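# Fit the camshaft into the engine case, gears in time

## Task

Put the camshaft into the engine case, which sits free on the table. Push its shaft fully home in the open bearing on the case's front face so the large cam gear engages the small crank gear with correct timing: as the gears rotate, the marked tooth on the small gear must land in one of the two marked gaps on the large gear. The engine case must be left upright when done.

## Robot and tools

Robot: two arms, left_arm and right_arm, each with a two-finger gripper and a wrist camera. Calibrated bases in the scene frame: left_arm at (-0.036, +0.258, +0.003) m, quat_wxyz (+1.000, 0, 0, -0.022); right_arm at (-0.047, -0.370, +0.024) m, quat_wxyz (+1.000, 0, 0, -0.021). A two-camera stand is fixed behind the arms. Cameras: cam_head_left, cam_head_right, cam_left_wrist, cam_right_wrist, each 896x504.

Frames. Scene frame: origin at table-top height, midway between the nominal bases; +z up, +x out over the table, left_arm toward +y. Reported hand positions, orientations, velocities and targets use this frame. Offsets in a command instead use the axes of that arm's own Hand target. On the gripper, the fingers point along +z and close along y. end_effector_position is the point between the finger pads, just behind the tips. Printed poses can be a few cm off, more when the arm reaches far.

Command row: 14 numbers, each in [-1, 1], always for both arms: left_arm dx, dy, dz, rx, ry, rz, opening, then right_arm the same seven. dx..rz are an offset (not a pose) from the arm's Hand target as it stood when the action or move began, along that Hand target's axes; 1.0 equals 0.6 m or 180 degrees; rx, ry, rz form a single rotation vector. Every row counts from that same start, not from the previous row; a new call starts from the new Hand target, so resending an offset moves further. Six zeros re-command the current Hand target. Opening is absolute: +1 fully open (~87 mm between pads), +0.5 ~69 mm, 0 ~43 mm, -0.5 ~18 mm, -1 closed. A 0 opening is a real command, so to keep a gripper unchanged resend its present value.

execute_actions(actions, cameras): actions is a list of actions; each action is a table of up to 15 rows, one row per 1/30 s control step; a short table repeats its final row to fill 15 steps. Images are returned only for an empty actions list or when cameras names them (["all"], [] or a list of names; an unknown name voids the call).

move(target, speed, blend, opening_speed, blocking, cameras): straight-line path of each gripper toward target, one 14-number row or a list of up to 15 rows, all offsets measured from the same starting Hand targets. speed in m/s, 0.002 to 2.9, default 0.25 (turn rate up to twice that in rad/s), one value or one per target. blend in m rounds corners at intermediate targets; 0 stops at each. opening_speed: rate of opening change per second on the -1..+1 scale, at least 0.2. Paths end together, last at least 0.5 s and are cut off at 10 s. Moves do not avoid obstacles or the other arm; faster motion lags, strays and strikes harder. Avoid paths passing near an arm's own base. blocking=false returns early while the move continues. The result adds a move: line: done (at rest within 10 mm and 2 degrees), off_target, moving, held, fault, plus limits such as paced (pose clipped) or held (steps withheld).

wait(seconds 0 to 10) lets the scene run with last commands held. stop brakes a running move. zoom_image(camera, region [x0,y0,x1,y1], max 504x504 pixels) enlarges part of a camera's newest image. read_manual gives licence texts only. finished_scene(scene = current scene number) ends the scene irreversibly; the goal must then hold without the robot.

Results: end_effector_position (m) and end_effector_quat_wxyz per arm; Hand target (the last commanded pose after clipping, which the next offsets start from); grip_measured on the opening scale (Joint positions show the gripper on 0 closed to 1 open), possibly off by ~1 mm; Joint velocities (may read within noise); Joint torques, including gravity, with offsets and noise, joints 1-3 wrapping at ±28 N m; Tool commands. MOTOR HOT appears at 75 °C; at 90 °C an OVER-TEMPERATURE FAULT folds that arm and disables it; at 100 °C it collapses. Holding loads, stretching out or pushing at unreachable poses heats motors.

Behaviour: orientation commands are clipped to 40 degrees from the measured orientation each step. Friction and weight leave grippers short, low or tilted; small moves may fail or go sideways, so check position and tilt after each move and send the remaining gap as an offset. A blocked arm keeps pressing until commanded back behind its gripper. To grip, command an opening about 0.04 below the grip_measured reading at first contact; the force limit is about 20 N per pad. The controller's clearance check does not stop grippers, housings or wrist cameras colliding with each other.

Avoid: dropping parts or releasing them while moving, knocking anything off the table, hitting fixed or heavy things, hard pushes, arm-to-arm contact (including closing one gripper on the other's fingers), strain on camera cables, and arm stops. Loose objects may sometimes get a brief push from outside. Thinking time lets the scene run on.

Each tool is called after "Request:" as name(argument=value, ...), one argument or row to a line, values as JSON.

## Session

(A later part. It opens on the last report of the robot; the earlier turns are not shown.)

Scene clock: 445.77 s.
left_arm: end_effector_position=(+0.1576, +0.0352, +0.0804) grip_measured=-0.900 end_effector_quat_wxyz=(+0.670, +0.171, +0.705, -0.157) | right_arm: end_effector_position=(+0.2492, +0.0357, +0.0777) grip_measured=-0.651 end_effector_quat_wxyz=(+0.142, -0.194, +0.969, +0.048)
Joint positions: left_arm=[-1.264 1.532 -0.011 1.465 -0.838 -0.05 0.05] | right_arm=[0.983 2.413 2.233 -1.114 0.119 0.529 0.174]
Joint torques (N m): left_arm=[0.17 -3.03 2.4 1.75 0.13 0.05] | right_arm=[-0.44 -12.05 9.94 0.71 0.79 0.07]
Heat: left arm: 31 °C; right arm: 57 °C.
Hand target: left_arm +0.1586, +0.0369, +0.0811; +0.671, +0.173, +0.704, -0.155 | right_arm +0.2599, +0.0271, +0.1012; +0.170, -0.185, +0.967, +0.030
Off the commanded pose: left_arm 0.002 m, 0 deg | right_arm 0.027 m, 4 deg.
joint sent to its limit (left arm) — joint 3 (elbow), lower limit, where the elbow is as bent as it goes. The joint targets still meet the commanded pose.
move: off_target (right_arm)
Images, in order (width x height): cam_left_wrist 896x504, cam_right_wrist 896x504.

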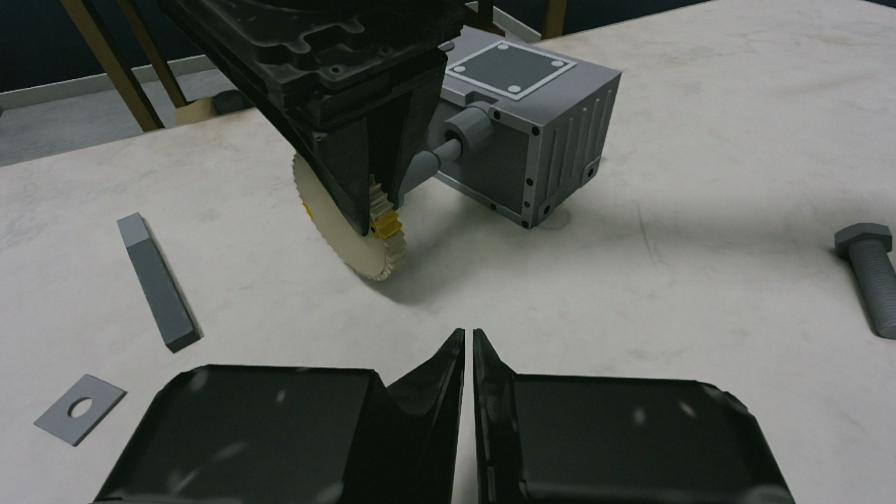

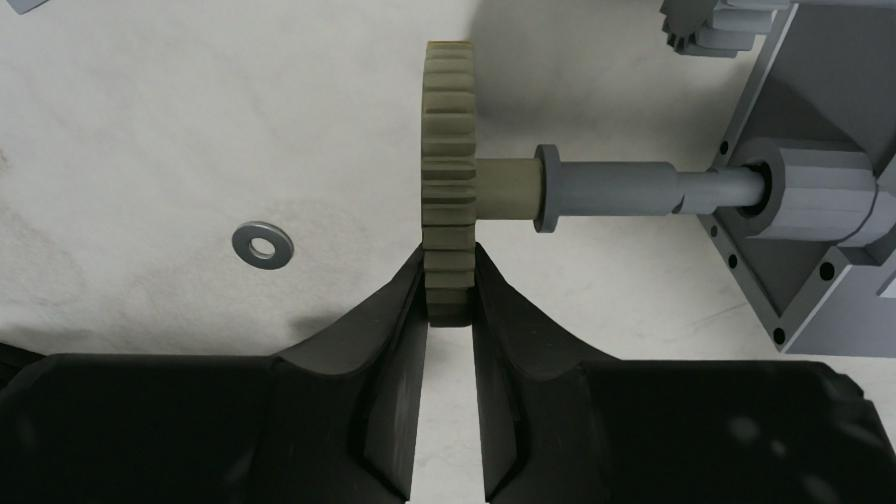

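Request:
move(
  target=[0,0,0,0,0,0,-0.9,-0.0045,0,-0.001,0.015,0,0,-0.9],
  speed=0.06,
  cameras=["cam_left_wrist","cam_right_wrist"],
)

Request:
zoom_image(
  camera="cam_left_wrist",
  region=[350, 80, 520, 250],
)

Request:
zoom_image(
  camera="cam_right_wrist",
  region=[540, 0, 896, 280],
)

Scene clock: 455.53 s.
left_arm: end_effector_position=(+0.1576, +0.0352, +0.0804) grip_measured=-0.900 end_effector_quat_wxyz=(+0.670, +0.171, +0.705, -0.157) | right_arm: end_effector_position=(+0.2545, +0.0280, +0.0798) grip_measured=-0.646 end_effector_quat_wxyz=(+0.146, -0.188, +0.971, +0.015)
Joint positions: left_arm=[-1.264 1.532 -0.011 1.465 -0.838 -0.05 0.05] | right_arm=[0.985 2.457 2.324 -1.201 0.176 0.539 0.177]
Joint torques (N m): left_arm=[0.14 -3.03 2.39 1.75 0.13 0.06] | right_arm=[0.28 -11.45 11.21 0.75 0.71 0.13]
Heat: left arm: 31 °C; right arm: 57 °C.
Hand target: left_arm +0.1586, +0.0369, +0.0811; +0.671, +0.173, +0.704, -0.155 | right_arm +0.2621, +0.0279, +0.1027; +0.175, -0.181, +0.968, +0.007
Off the commanded pose: left_arm 0.002 m, 0 deg | right_arm 0.024 m, 4 deg.
joint sent to its limit (left arm) — joint 3 (elbow), lower limit, where the elbow is as bent as it goes. The joint targets still meet the commanded pose.
move: off_target (right_arm)
Images, in order (width x height): cam_left_wrist 896x504, cam_right_wrist 896x504.

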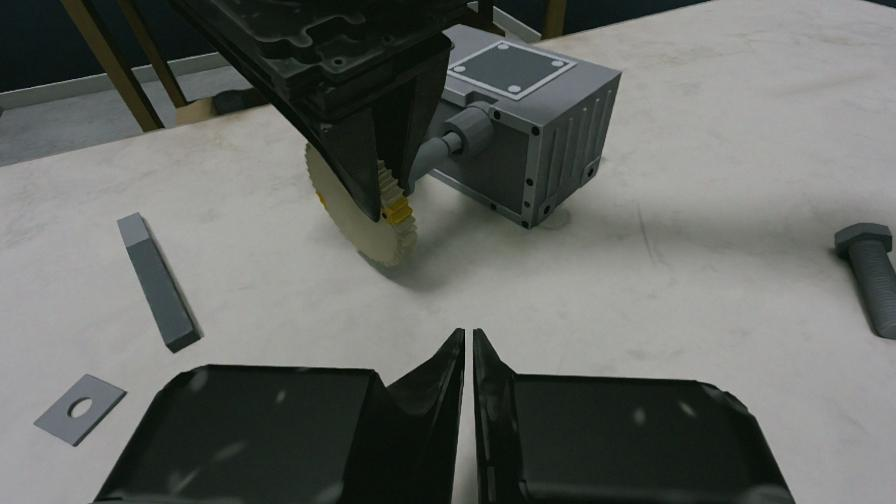

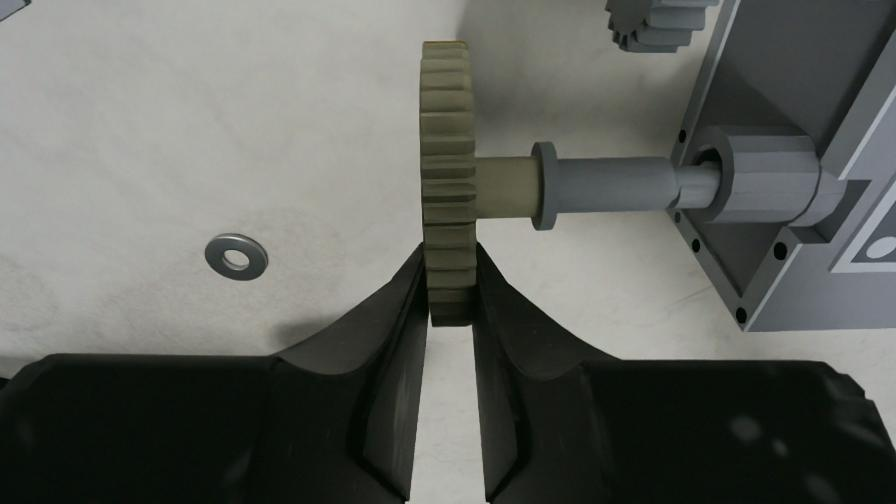

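Scaled by 2.965 from the camera's 896x504 image, which has a finer 1280x720 frame.

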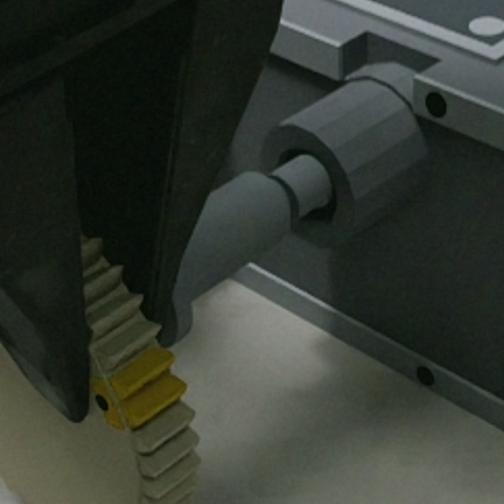

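Scaled by 1.416 from the camera's 896x504 image, which has a finer 1280x720 frame.

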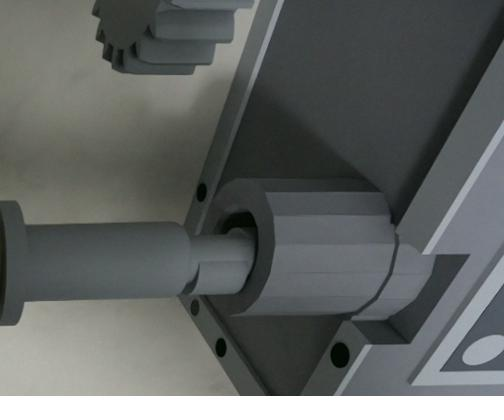

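Request:
move(
  target=[0,0,0,0,0,0,-0.9,0,-0.042,0.002,0,0,0,-0.9],
  speed=0.05,
  cameras=["cam_left_wrist","cam_right_wrist"],
)

Request:
zoom_image(
  camera="cam_left_wrist",
  region=[290, 80, 520, 290],
)

Request:
zoom_image(
  camera="cam_right_wrist",
  region=[400, 0, 896, 340],
)

Scene clock: 488.20 s.
left_arm: end_effector_position=(+0.1576, +0.0352, +0.0804) grip_measured=-0.900 end_effector_quat_wxyz=(+0.670, +0.171, +0.705, -0.157) | right_arm: end_effector_position=(+0.2535, +0.0264, +0.0785) grip_measured=-0.650 end_effector_quat_wxyz=(+0.146, -0.191, +0.970, +0.026)
Joint positions: left_arm=[-1.264 1.532 -0.011 1.465 -0.838 -0.05 0.05] | right_arm=[0.979 2.42 2.251 -1.149 0.158 0.529 0.175]
Joint torques (N m): left_arm=[0.16 -3.04 2.37 1.75 0.13 0.06] | right_arm=[-2.56 -14.23 5.37 0.87 0.78 -0.17]
Heat: left arm: 30 °C; right arm: 53 °C.
Hand target: left_arm +0.1586, +0.0369, +0.0811; +0.671, +0.173, +0.704, -0.155 | right_arm +0.2715, +0.0045, +0.1027; +0.175, -0.181, +0.968, +0.007
Off the commanded pose: left_arm 0.002 m, 0 deg | right_arm 0.037 m, 4 deg.
joint sent to its limit (left arm) — joint 3 (elbow), lower limit, where the elbow is as bent as it goes. The joint targets still meet the commanded pose.
move: off_target (right_arm)
Images, in order (width x height): cam_left_wrist 896x504, cam_right_wrist 896x504.

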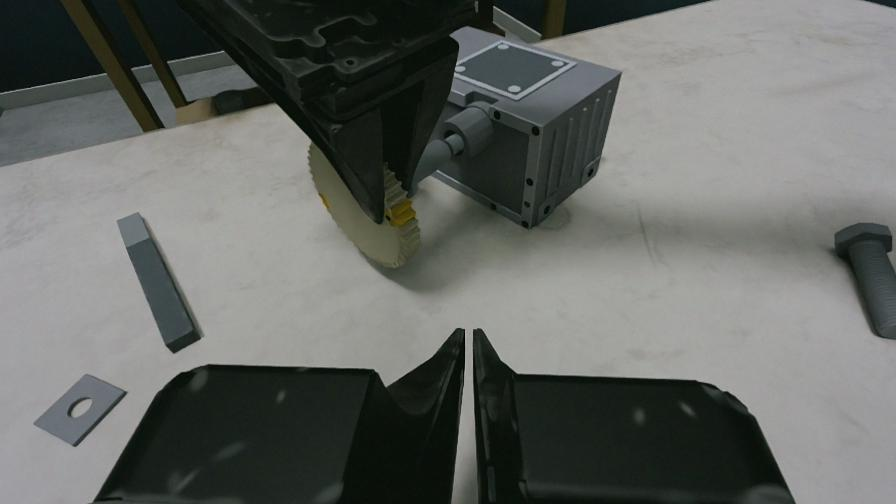

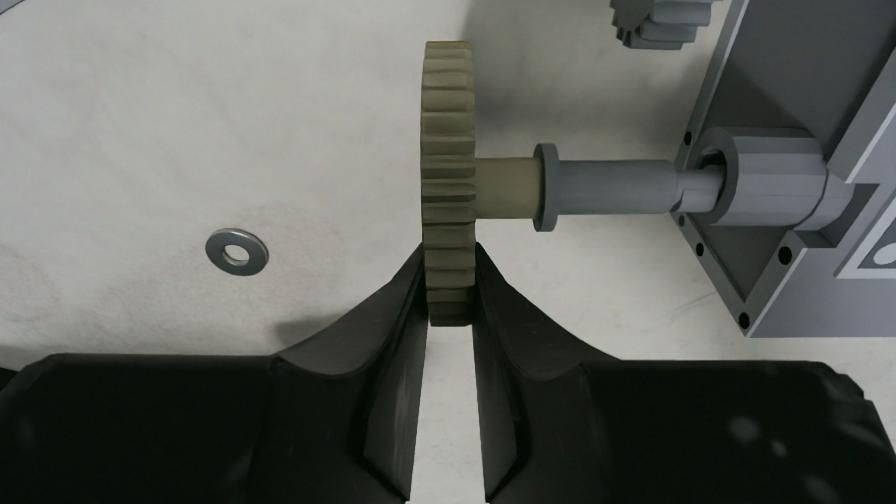

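Scaled by 2.191 from the camera's 896x504 image, which has a finer 1280x720 frame.

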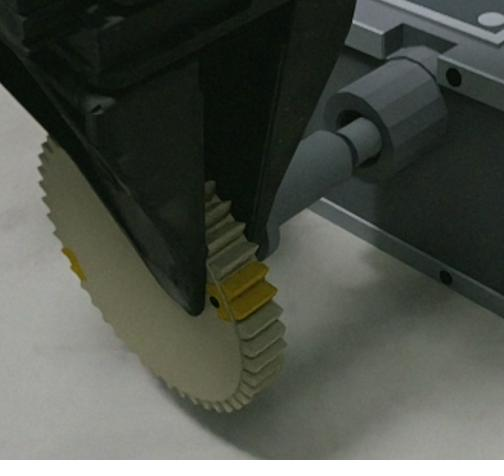

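Scaled by 1.016 from the camera's 896x504 image, which has a finer 1280x720 frame.

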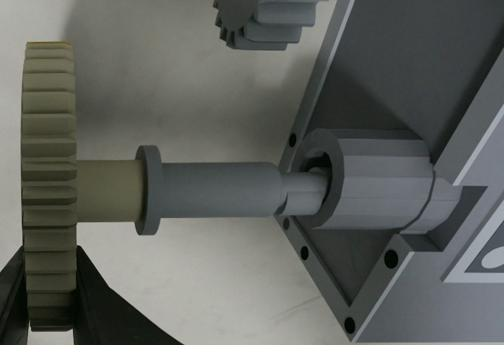

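Request:
move(
  target=[0,0,0,0,0,0,-0.9,0.0017,0.0277,0.001,0,0,0,-0.9],
  speed=0.05,
  cameras=["cam_left_wrist","cam_right_wrist"],
)

Request:
zoom_image(
  camera="cam_left_wrist",
  region=[350, 80, 520, 250],
)

Request:
zoom_image(
  camera="cam_right_wrist",
  region=[540, 0, 896, 280],
)

Scene clock: 512.80 s.
left_arm: end_effector_position=(+0.1576, +0.0352, +0.0804) grip_measured=-0.900 end_effector_quat_wxyz=(+0.670, +0.171, +0.705, -0.157) | right_arm: end_effector_position=(+0.2542, +0.0267, +0.0802) grip_measured=-0.649 end_effector_quat_wxyz=(+0.148, -0.190, +0.970, +0.026)
Joint positions: left_arm=[-1.264 1.532 -0.011 1.465 -0.838 -0.05 0.05] | right_arm=[0.979 2.42 2.257 -1.152 0.16 0.529 0.176]
Joint torques (N m): left_arm=[0.17 -3.04 2.4 1.74 0.13 0.06] | right_arm=[-0.38 -11.3 10.74 0.67 0.79 0.11]
Heat: left arm: 30 °C; right arm: 62 °C.
Hand target: left_arm +0.1586, +0.0369, +0.0811; +0.671, +0.173, +0.704, -0.155 | right_arm +0.2649, +0.0196, +0.1010; +0.175, -0.181, +0.968, +0.007
Off the commanded pose: left_arm 0.002 m, 0 deg | right_arm 0.024 m, 4 deg.
joint sent to its limit (left arm) — joint 3 (elbow), lower limit, where the elbow is as bent as it goes. The joint targets still meet the commanded pose.
move: off_target (right_arm)
Images, in order (width x height): cam_left_wrist 896x504, cam_right_wrist 896x504.

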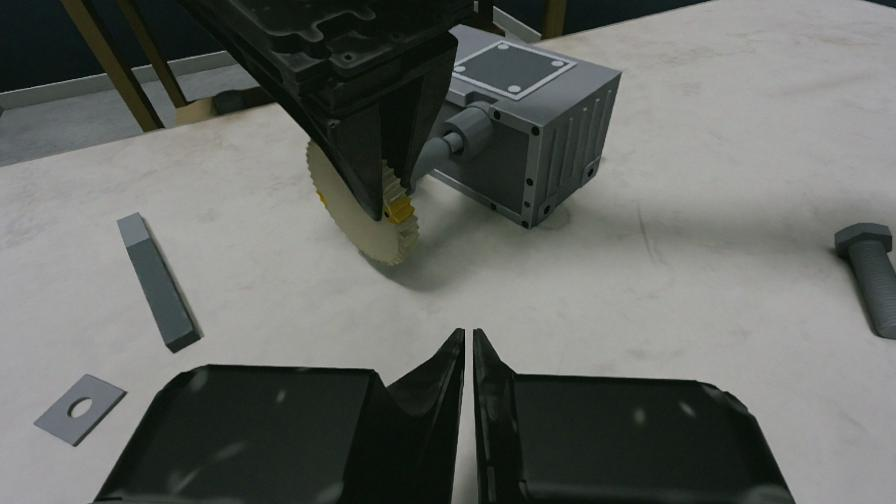

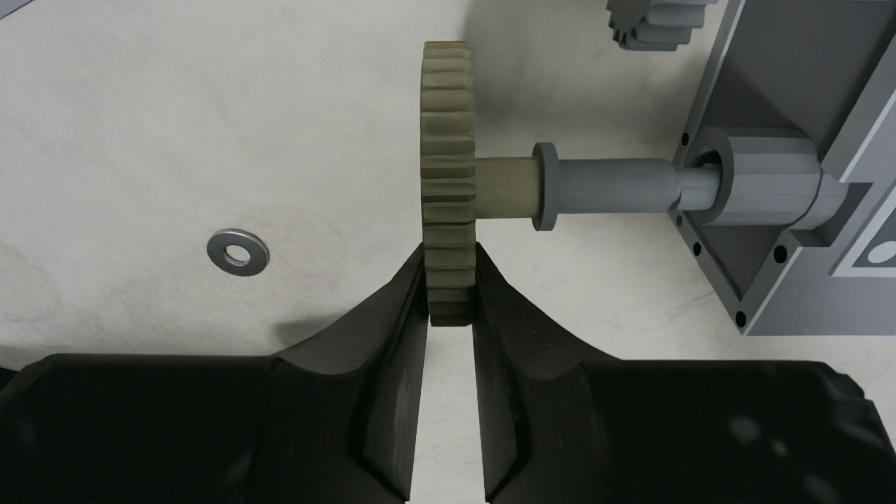

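Scaled by 2.965 from the camera's 896x504 image, which has a finer 1280x720 frame.

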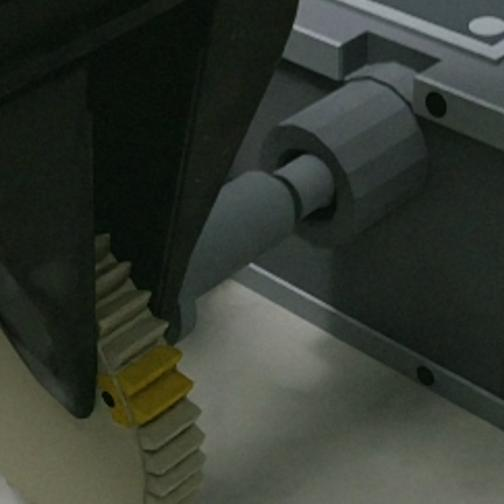

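Scaled by 1.416 from the camera's 896x504 image, which has a finer 1280x720 frame.

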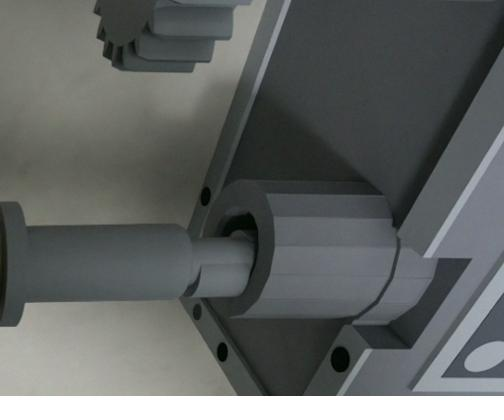

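Request:
move(
  target=[0,0,0,0,0,0,-0.9,-0.003,0.0107,0.011,0,0,0,-0.9],
  speed=0.05,
  cameras=["cam_left_wrist","cam_right_wrist"],
)

Request:
zoom_image(
  camera="cam_left_wrist",
  region=[350, 80, 520, 250],
)

Request:
zoom_image(
  camera="cam_right_wrist",
  region=[540, 0, 896, 280],
)

Scene clock: 522.40 s.
left_arm: end_effector_position=(+0.1576, +0.0352, +0.0804) grip_measured=-0.900 end_effector_quat_wxyz=(+0.670, +0.171, +0.705, -0.157) | right_arm: end_effector_position=(+0.2566, +0.0282, +0.0791) grip_measured=-0.649 end_effector_quat_wxyz=(+0.146, -0.186, +0.971, +0.020)
Joint positions: left_arm=[-1.264 1.532 -0.011 1.465 -0.838 -0.05 0.05] | right_arm=[0.979 2.452 2.311 -1.185 0.168 0.537 0.175]
Joint torques (N m): left_arm=[0.18 -3.07 2.37 1.75 0.13 0.05] | right_arm=[0.17 -10.67 10.48 0.86 0.77 0.08]
Heat: left arm: 30 °C; right arm: 60 °C.
Hand target: left_arm +0.1586, +0.0369, +0.0811; +0.671, +0.173, +0.704, -0.155 | right_arm +0.2664, +0.0268, +0.0952; +0.175, -0.181, +0.968, +0.007
Off the commanded pose: left_arm 0.002 m, 0 deg | right_arm 0.019 m, 4 deg.
joint sent to its limit (left arm) — joint 3 (elbow), lower limit, where the elbow is as bent as it goes. The joint targets still meet the commanded pose.
move: off_target (right_arm)
Images, in order (width x height): cam_left_wrist 896x504, cam_right_wrist 896x504.

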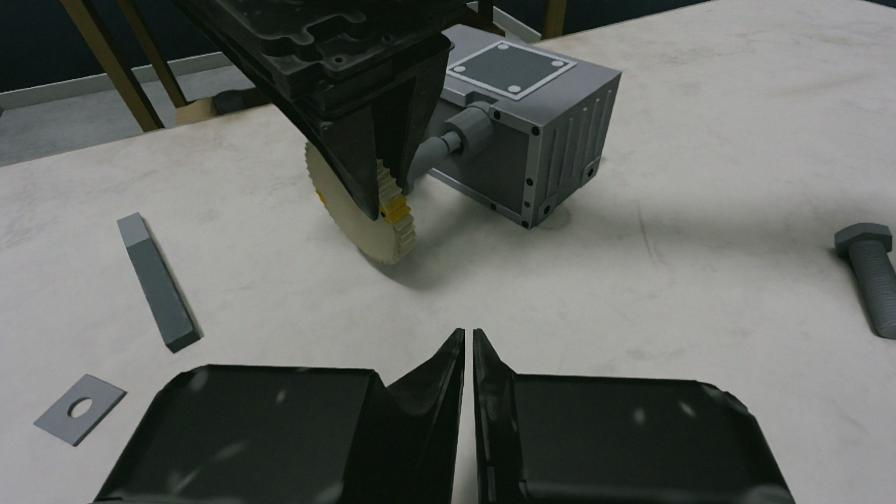

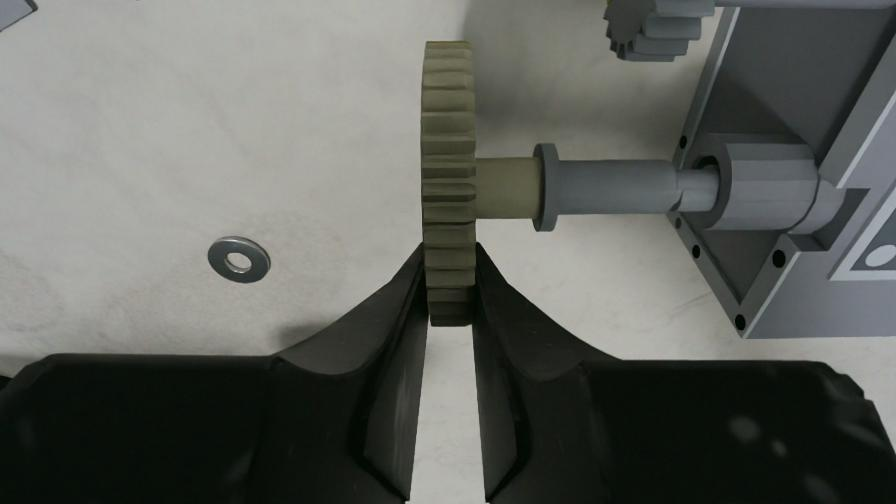

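Scaled by 2.965 from the camera's 896x504 image, which has a finer 1280x720 frame.

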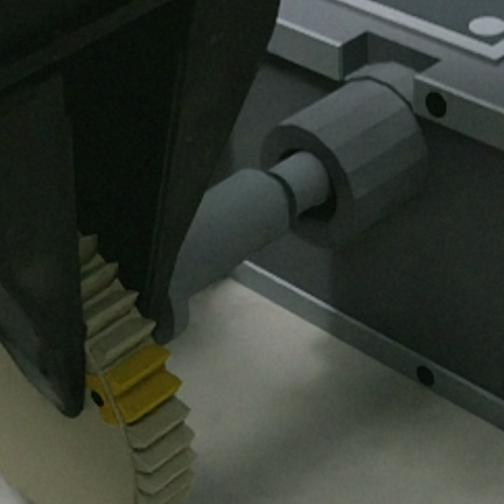

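Scaled by 1.416 from the camera's 896x504 image, which has a finer 1280x720 frame.

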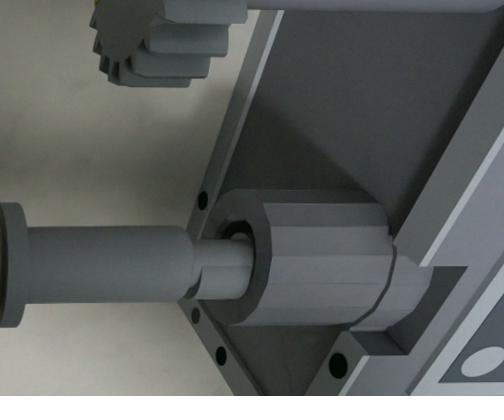

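Request:
move(
  target=[
    [0,0,0,0,0,0,-0.9,0.0013,-0.002,0.006,-0.005,0,0,-0.9],
    [0,0,0,0,0,0,-0.9,0.0013,-0.0197,0.005,-0.005,0,0,-0.9],
  ],
  speed=0.05,
  cameras=["cam_left_wrist","cam_right_wrist"],
)

Request:
zoom_image(
  camera="cam_left_wrist",
  region=[350, 80, 520, 250],
)

Request:
zoom_image(
  camera="cam_right_wrist",
  region=[540, 0, 896, 280],
)

Scene clock: 534.93 s.
left_arm: end_effector_position=(+0.1576, +0.0352, +0.0804) grip_measured=-0.900 end_effector_quat_wxyz=(+0.670, +0.171, +0.705, -0.157) | right_arm: end_effector_position=(+0.2621, +0.0177, +0.0715) grip_measured=-0.651 end_effector_quat_wxyz=(+0.149, -0.186, +0.971, +0.004)
Joint positions: left_arm=[-1.264 1.532 -0.011 1.465 -0.838 -0.05 0.05] | right_arm=[0.967 2.443 2.266 -1.164 0.192 0.525 0.175]
Joint torques (N m): left_arm=[0.16 -3.04 2.4 1.75 0.13 0.05] | right_arm=[-0.9 -13.78 5.45 1.27 0.36 -0.06]
Heat: left arm: 30 °C; right arm: 57 °C.
Hand target: left_arm +0.1586, +0.0369, +0.0811; +0.671, +0.173, +0.704, -0.155 | right_arm +0.2709, +0.0157, +0.0926; +0.173, -0.183, +0.968, +0.015
Off the commanded pose: left_arm 0.002 m, 0 deg | right_arm 0.023 m, 3 deg.
joint sent to its limit (left arm) — joint 3 (elbow), lower limit, where the elbow is as bent as it goes. The joint targets still meet the commanded pose.
move: off_target (right_arm)
Images, in order (width x height): cam_left_wrist 896x504, cam_right_wrist 896x504.

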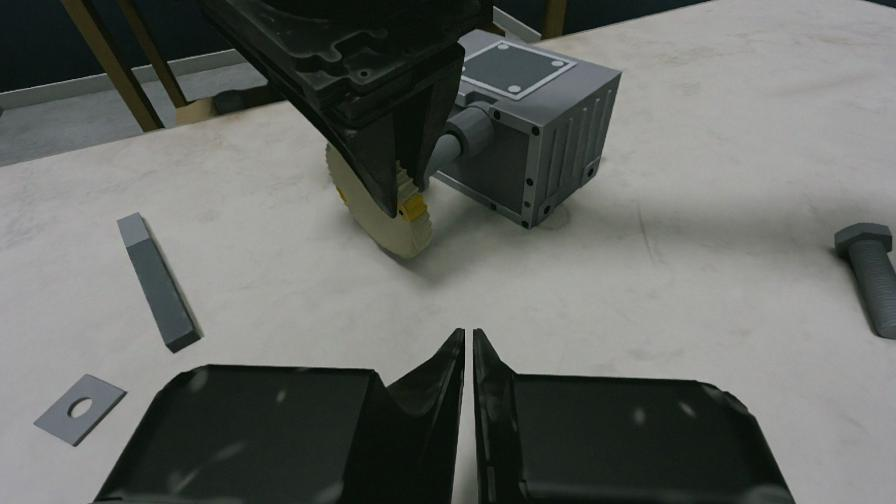

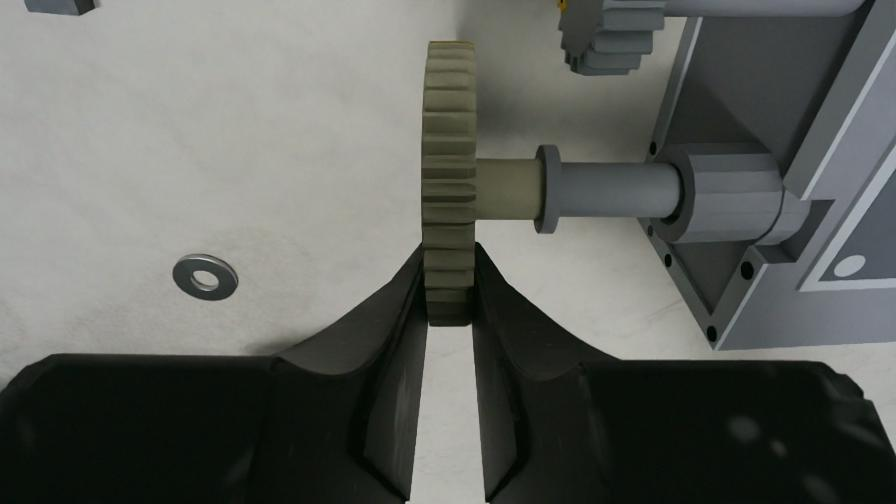

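Scaled by 2.965 from the camera's 896x504 image, which has a finer 1280x720 frame.

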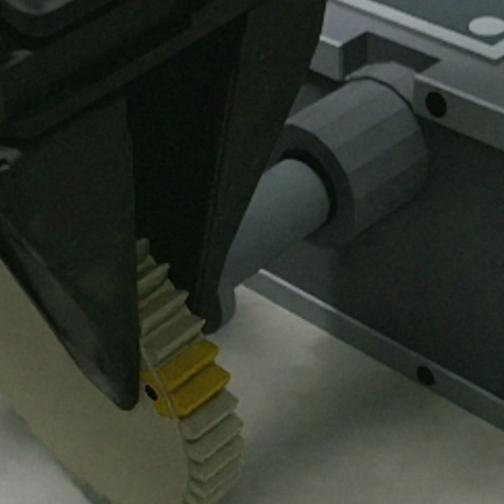

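Scaled by 1.416 from the camera's 896x504 image, which has a finer 1280x720 frame.

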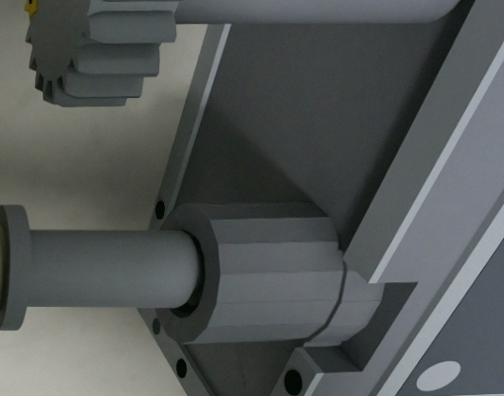

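Request:
move(
  target=[0,0,0,0,0,0,-0.9,0.0005,-0.025,0.001,0,0,0,-0.9],
  speed=0.05,
  cameras=["cam_left_wrist","cam_right_wrist"],
)

Request:
zoom_image(
  camera="cam_left_wrist",
  region=[350, 80, 520, 250],
)

Request:
zoom_image(
  camera="cam_right_wrist",
  region=[440, 0, 796, 280],
)

Scene clock: 551.10 s.
left_arm: end_effector_position=(+0.1576, +0.0352, +0.0804) grip_measured=-0.900 end_effector_quat_wxyz=(+0.670, +0.171, +0.705, -0.157) | right_arm: end_effector_position=(+0.2624, +0.0131, +0.0738) grip_measured=-0.651 end_effector_quat_wxyz=(+0.150, -0.190, +0.970, +0.017)
Joint positions: left_arm=[-1.264 1.532 -0.011 1.465 -0.838 -0.05 0.05] | right_arm=[0.954 2.393 2.184 -1.111 0.171 0.505 0.175]
Joint torques (N m): left_arm=[0.16 -3.04 2.39 1.75 0.13 0.06] | right_arm=[-1.88 -13.18 5.27 1.16 0.49 -0.09]
Heat: left arm: 30 °C; right arm: 56 °C.
Hand target: left_arm +0.1586, +0.0369, +0.0811; +0.671, +0.173, +0.704, -0.155 | right_arm +0.2762, +0.0017, +0.0923; +0.173, -0.183, +0.968, +0.015
Off the commanded pose: left_arm 0.002 m, 0 deg | right_arm 0.026 m, 3 deg.
joint sent to its limit (left arm) — joint 3 (elbow), lower limit, where the elbow is as bent as it goes. The joint targets still meet the commanded pose.
move: off_target (right_arm)
Images, in order (width x height): cam_left_wrist 896x504, cam_right_wrist 896x504.

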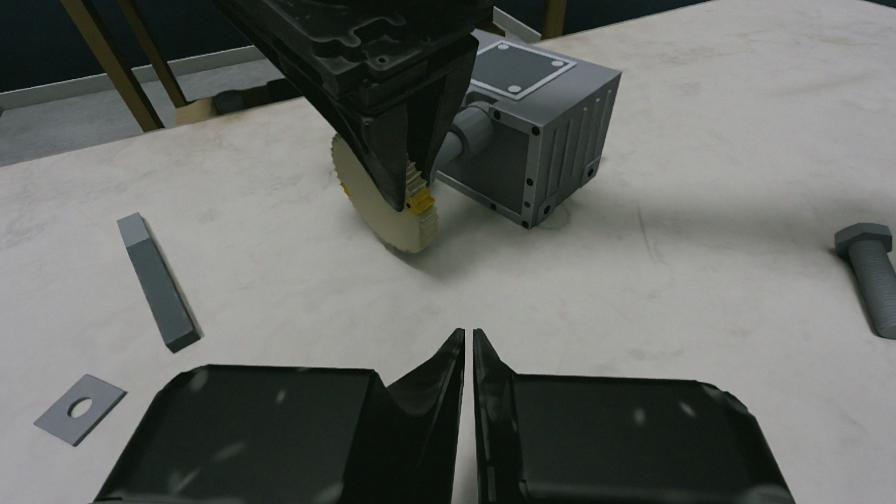

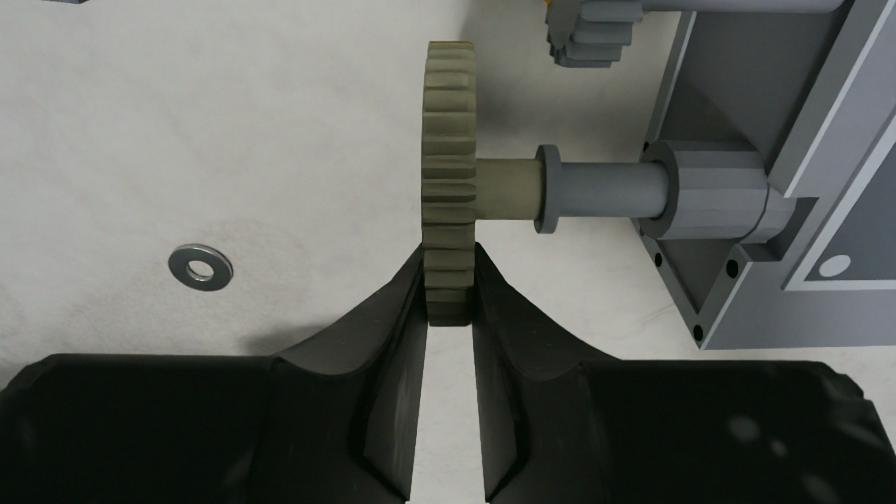

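Scaled by 2.965 from the camera's 896x504 image, which has a finer 1280x720 frame.

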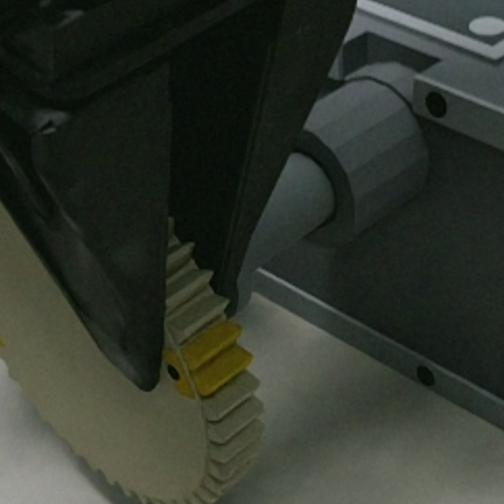

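Scaled by 1.416 from the camera's 896x504 image, which has a finer 1280x720 frame.

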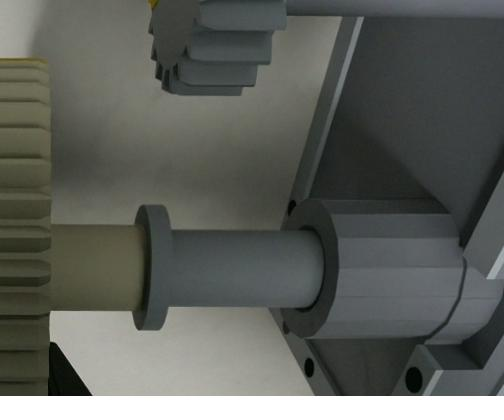

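Request:
move(
  target=[
    [0,0.08,-0.1,0.05,0.003,0.002,-0.9,0,0,0,0,0,0,-0.9],
    [-0.0095,0.27,-0.032,0.19,0.01,0.009,-0.9,0,0,0,0,0,0,-0.9],
  ],
  speed=0.2,
  blend=[0.03,0],
  cameras=["all"],
)

Request:
zoom_image(
  camera="cam_left_wrist",
  region=[400, 50, 620, 250],
)

Scene clock: 564.63 s.
left_arm: end_effector_position=(+0.2127, +0.1900, +0.0858) grip_measured=-0.900 end_effector_quat_wxyz=(+0.583, +0.366, +0.641, -0.338) | right_arm: end_effector_position=(+0.2624, +0.0131, +0.0738) grip_measured=-0.651 end_effector_quat_wxyz=(+0.150, -0.190, +0.970, +0.017)
Joint positions: left_arm=[0.498 1.296 0.322 0.07 1.455 0.894 0.05] | right_arm=[0.954 2.393 2.184 -1.111 0.171 0.505 0.175]
Joint torques (N m): left_arm=[-0.76 -1.43 6.09 1 0.66 0.08] | right_arm=[-2.03 -13.29 5.14 1.16 0.49 -0.12]
Heat: left arm: 30 °C; right arm: 57 °C.
Hand target: left_arm +0.2149, +0.1898, +0.0899; +0.581, +0.375, +0.635, -0.343 | right_arm +0.2762, +0.0017, +0.0923; +0.173, -0.183, +0.968, +0.015
Off the commanded pose: left_arm 0.005 m, 1 deg | right_arm 0.026 m, 3 deg.
move: off_target (right_arm); limits=paced

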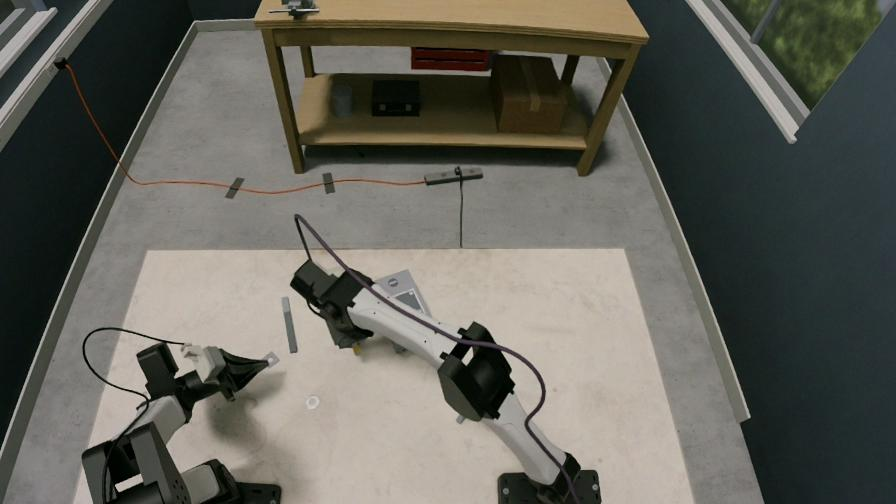

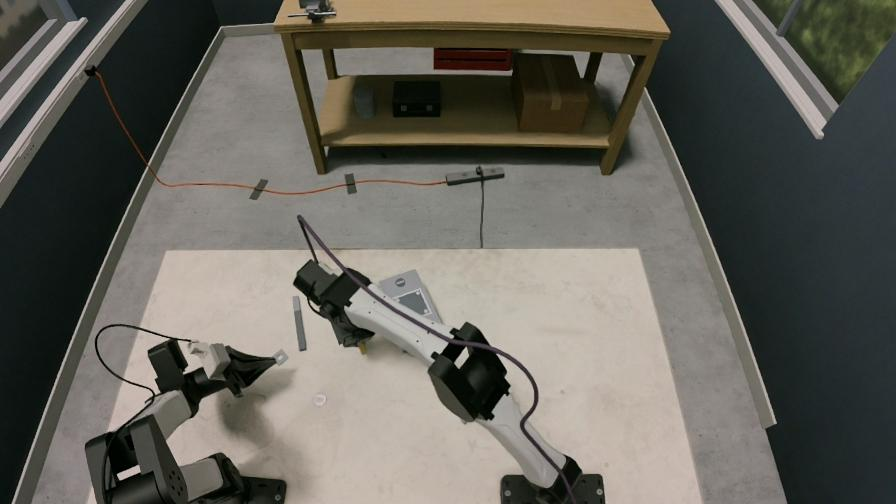

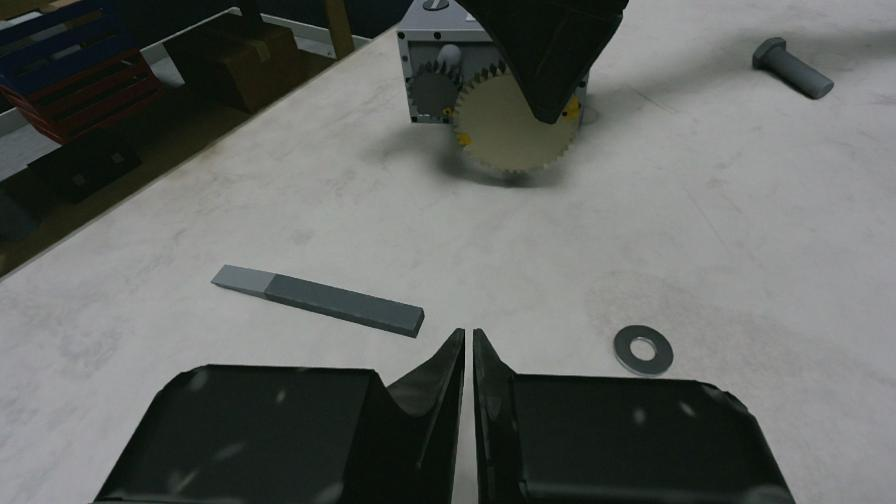

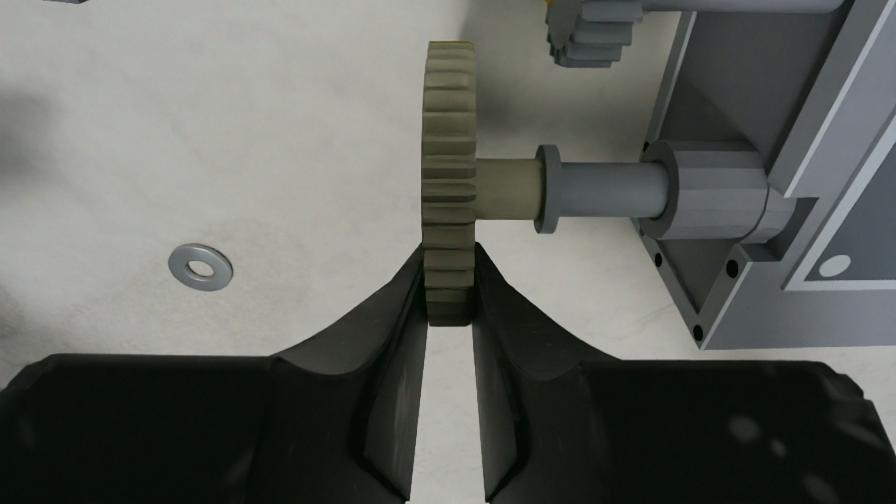

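Scaled by 2.291 from the camera's 896x504 image, which has a finer 1280x720 frame.

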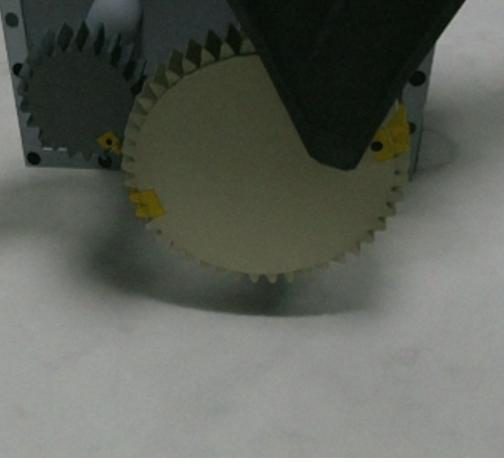

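Request:
move(
  target=[0.02,0,0.1,0,-0.15,0,-0.9,0,0,0,0,0,0,-0.9],
  speed=0.2,
  cameras=["cam_left_wrist"],
)

Request:
zoom_image(
  camera="cam_left_wrist",
  region=[380, 50, 640, 280],
)

Scene clock: 573.67 s.
left_arm: end_effector_position=(+0.2399, +0.1403, +0.0702) grip_measured=-0.900 end_effector_quat_wxyz=(+0.557, +0.450, +0.550, -0.430) | right_arm: end_effector_position=(+0.2624, +0.0131, +0.0738) grip_measured=-0.651 end_effector_quat_wxyz=(+0.150, -0.190, +0.970, +0.017)
Joint positions: left_arm=[0.263 1.694 0.456 0.442 1.559 0.824 0.05] | right_arm=[0.954 2.393 2.184 -1.111 0.171 0.505 0.175]
Joint torques (N m): left_arm=[-0.94 -3.23 4.62 1.38 0.6 -0.02] | right_arm=[-2.09 -13.2 5.22 1.17 0.49 -0.11]
Heat: left arm: 28 °C; right arm: 58 °C.
Hand target: left_arm +0.2433, +0.1384, +0.0728; +0.714, +0.284, +0.482, -0.422 | right_arm +0.2762, +0.0017, +0.0923; +0.173, -0.183, +0.968, +0.015
Off the commanded pose: left_arm 0.005 m, 27 deg | right_arm 0.026 m, 3 deg.
joint sent to its limit (left arm) — joint 5 (wrist yaw), upper limit. The joint targets are off in orientation, not in position.
move: off_target (left_arm, right_arm)
Images, in order (width x height): cam_left_wrist 896x504.

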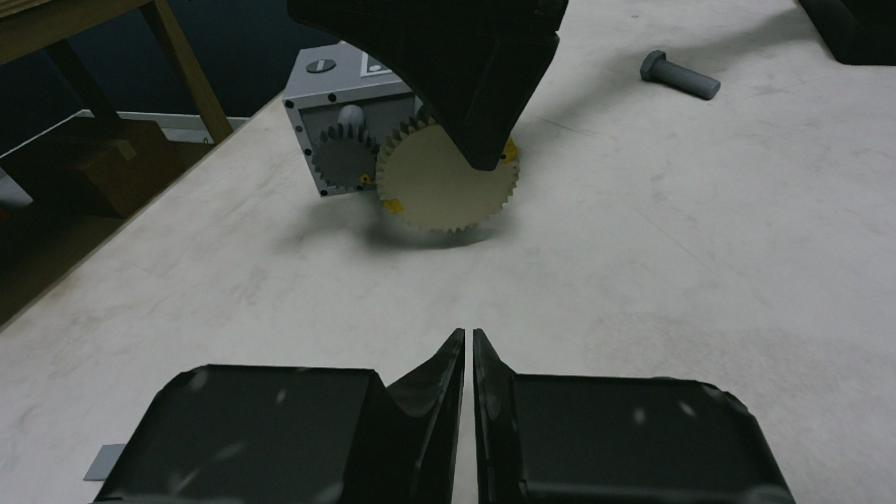

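Scaled by 1.938 from the camera's 896x504 image, which has a finer 1280x720 frame.

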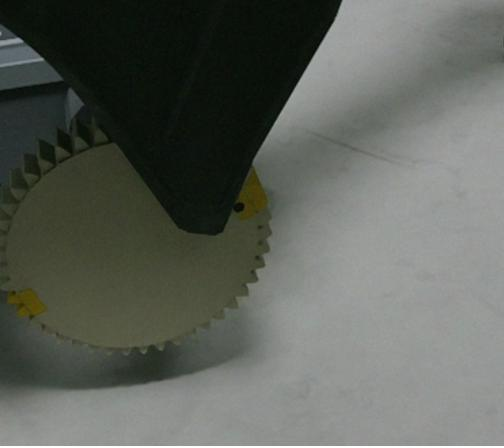

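Request:
zoom_image(
  camera="cam_left_wrist",
  region=[280, 80, 420, 220],
)

Request:
zoom_image(
  camera="cam_left_wrist",
  region=[360, 100, 530, 250],
)

Scaled by 3.600 from the camera's 896x504 image, which has a finer 1280x720 frame.

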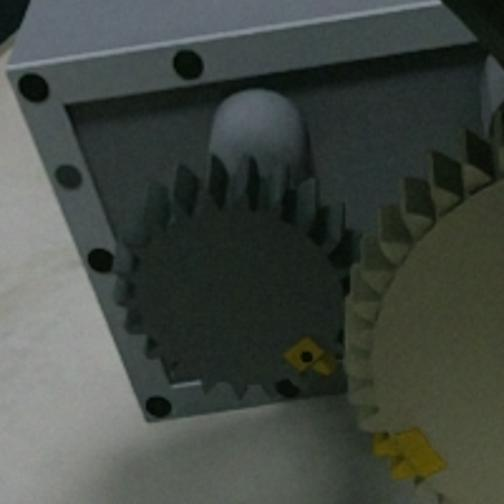

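Scaled by 2.965 from the camera's 896x504 image, which has a finer 1280x720 frame.

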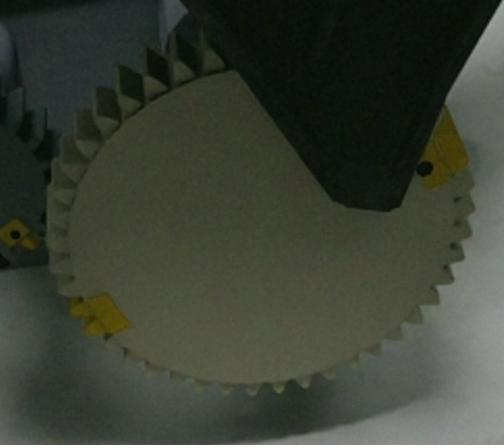

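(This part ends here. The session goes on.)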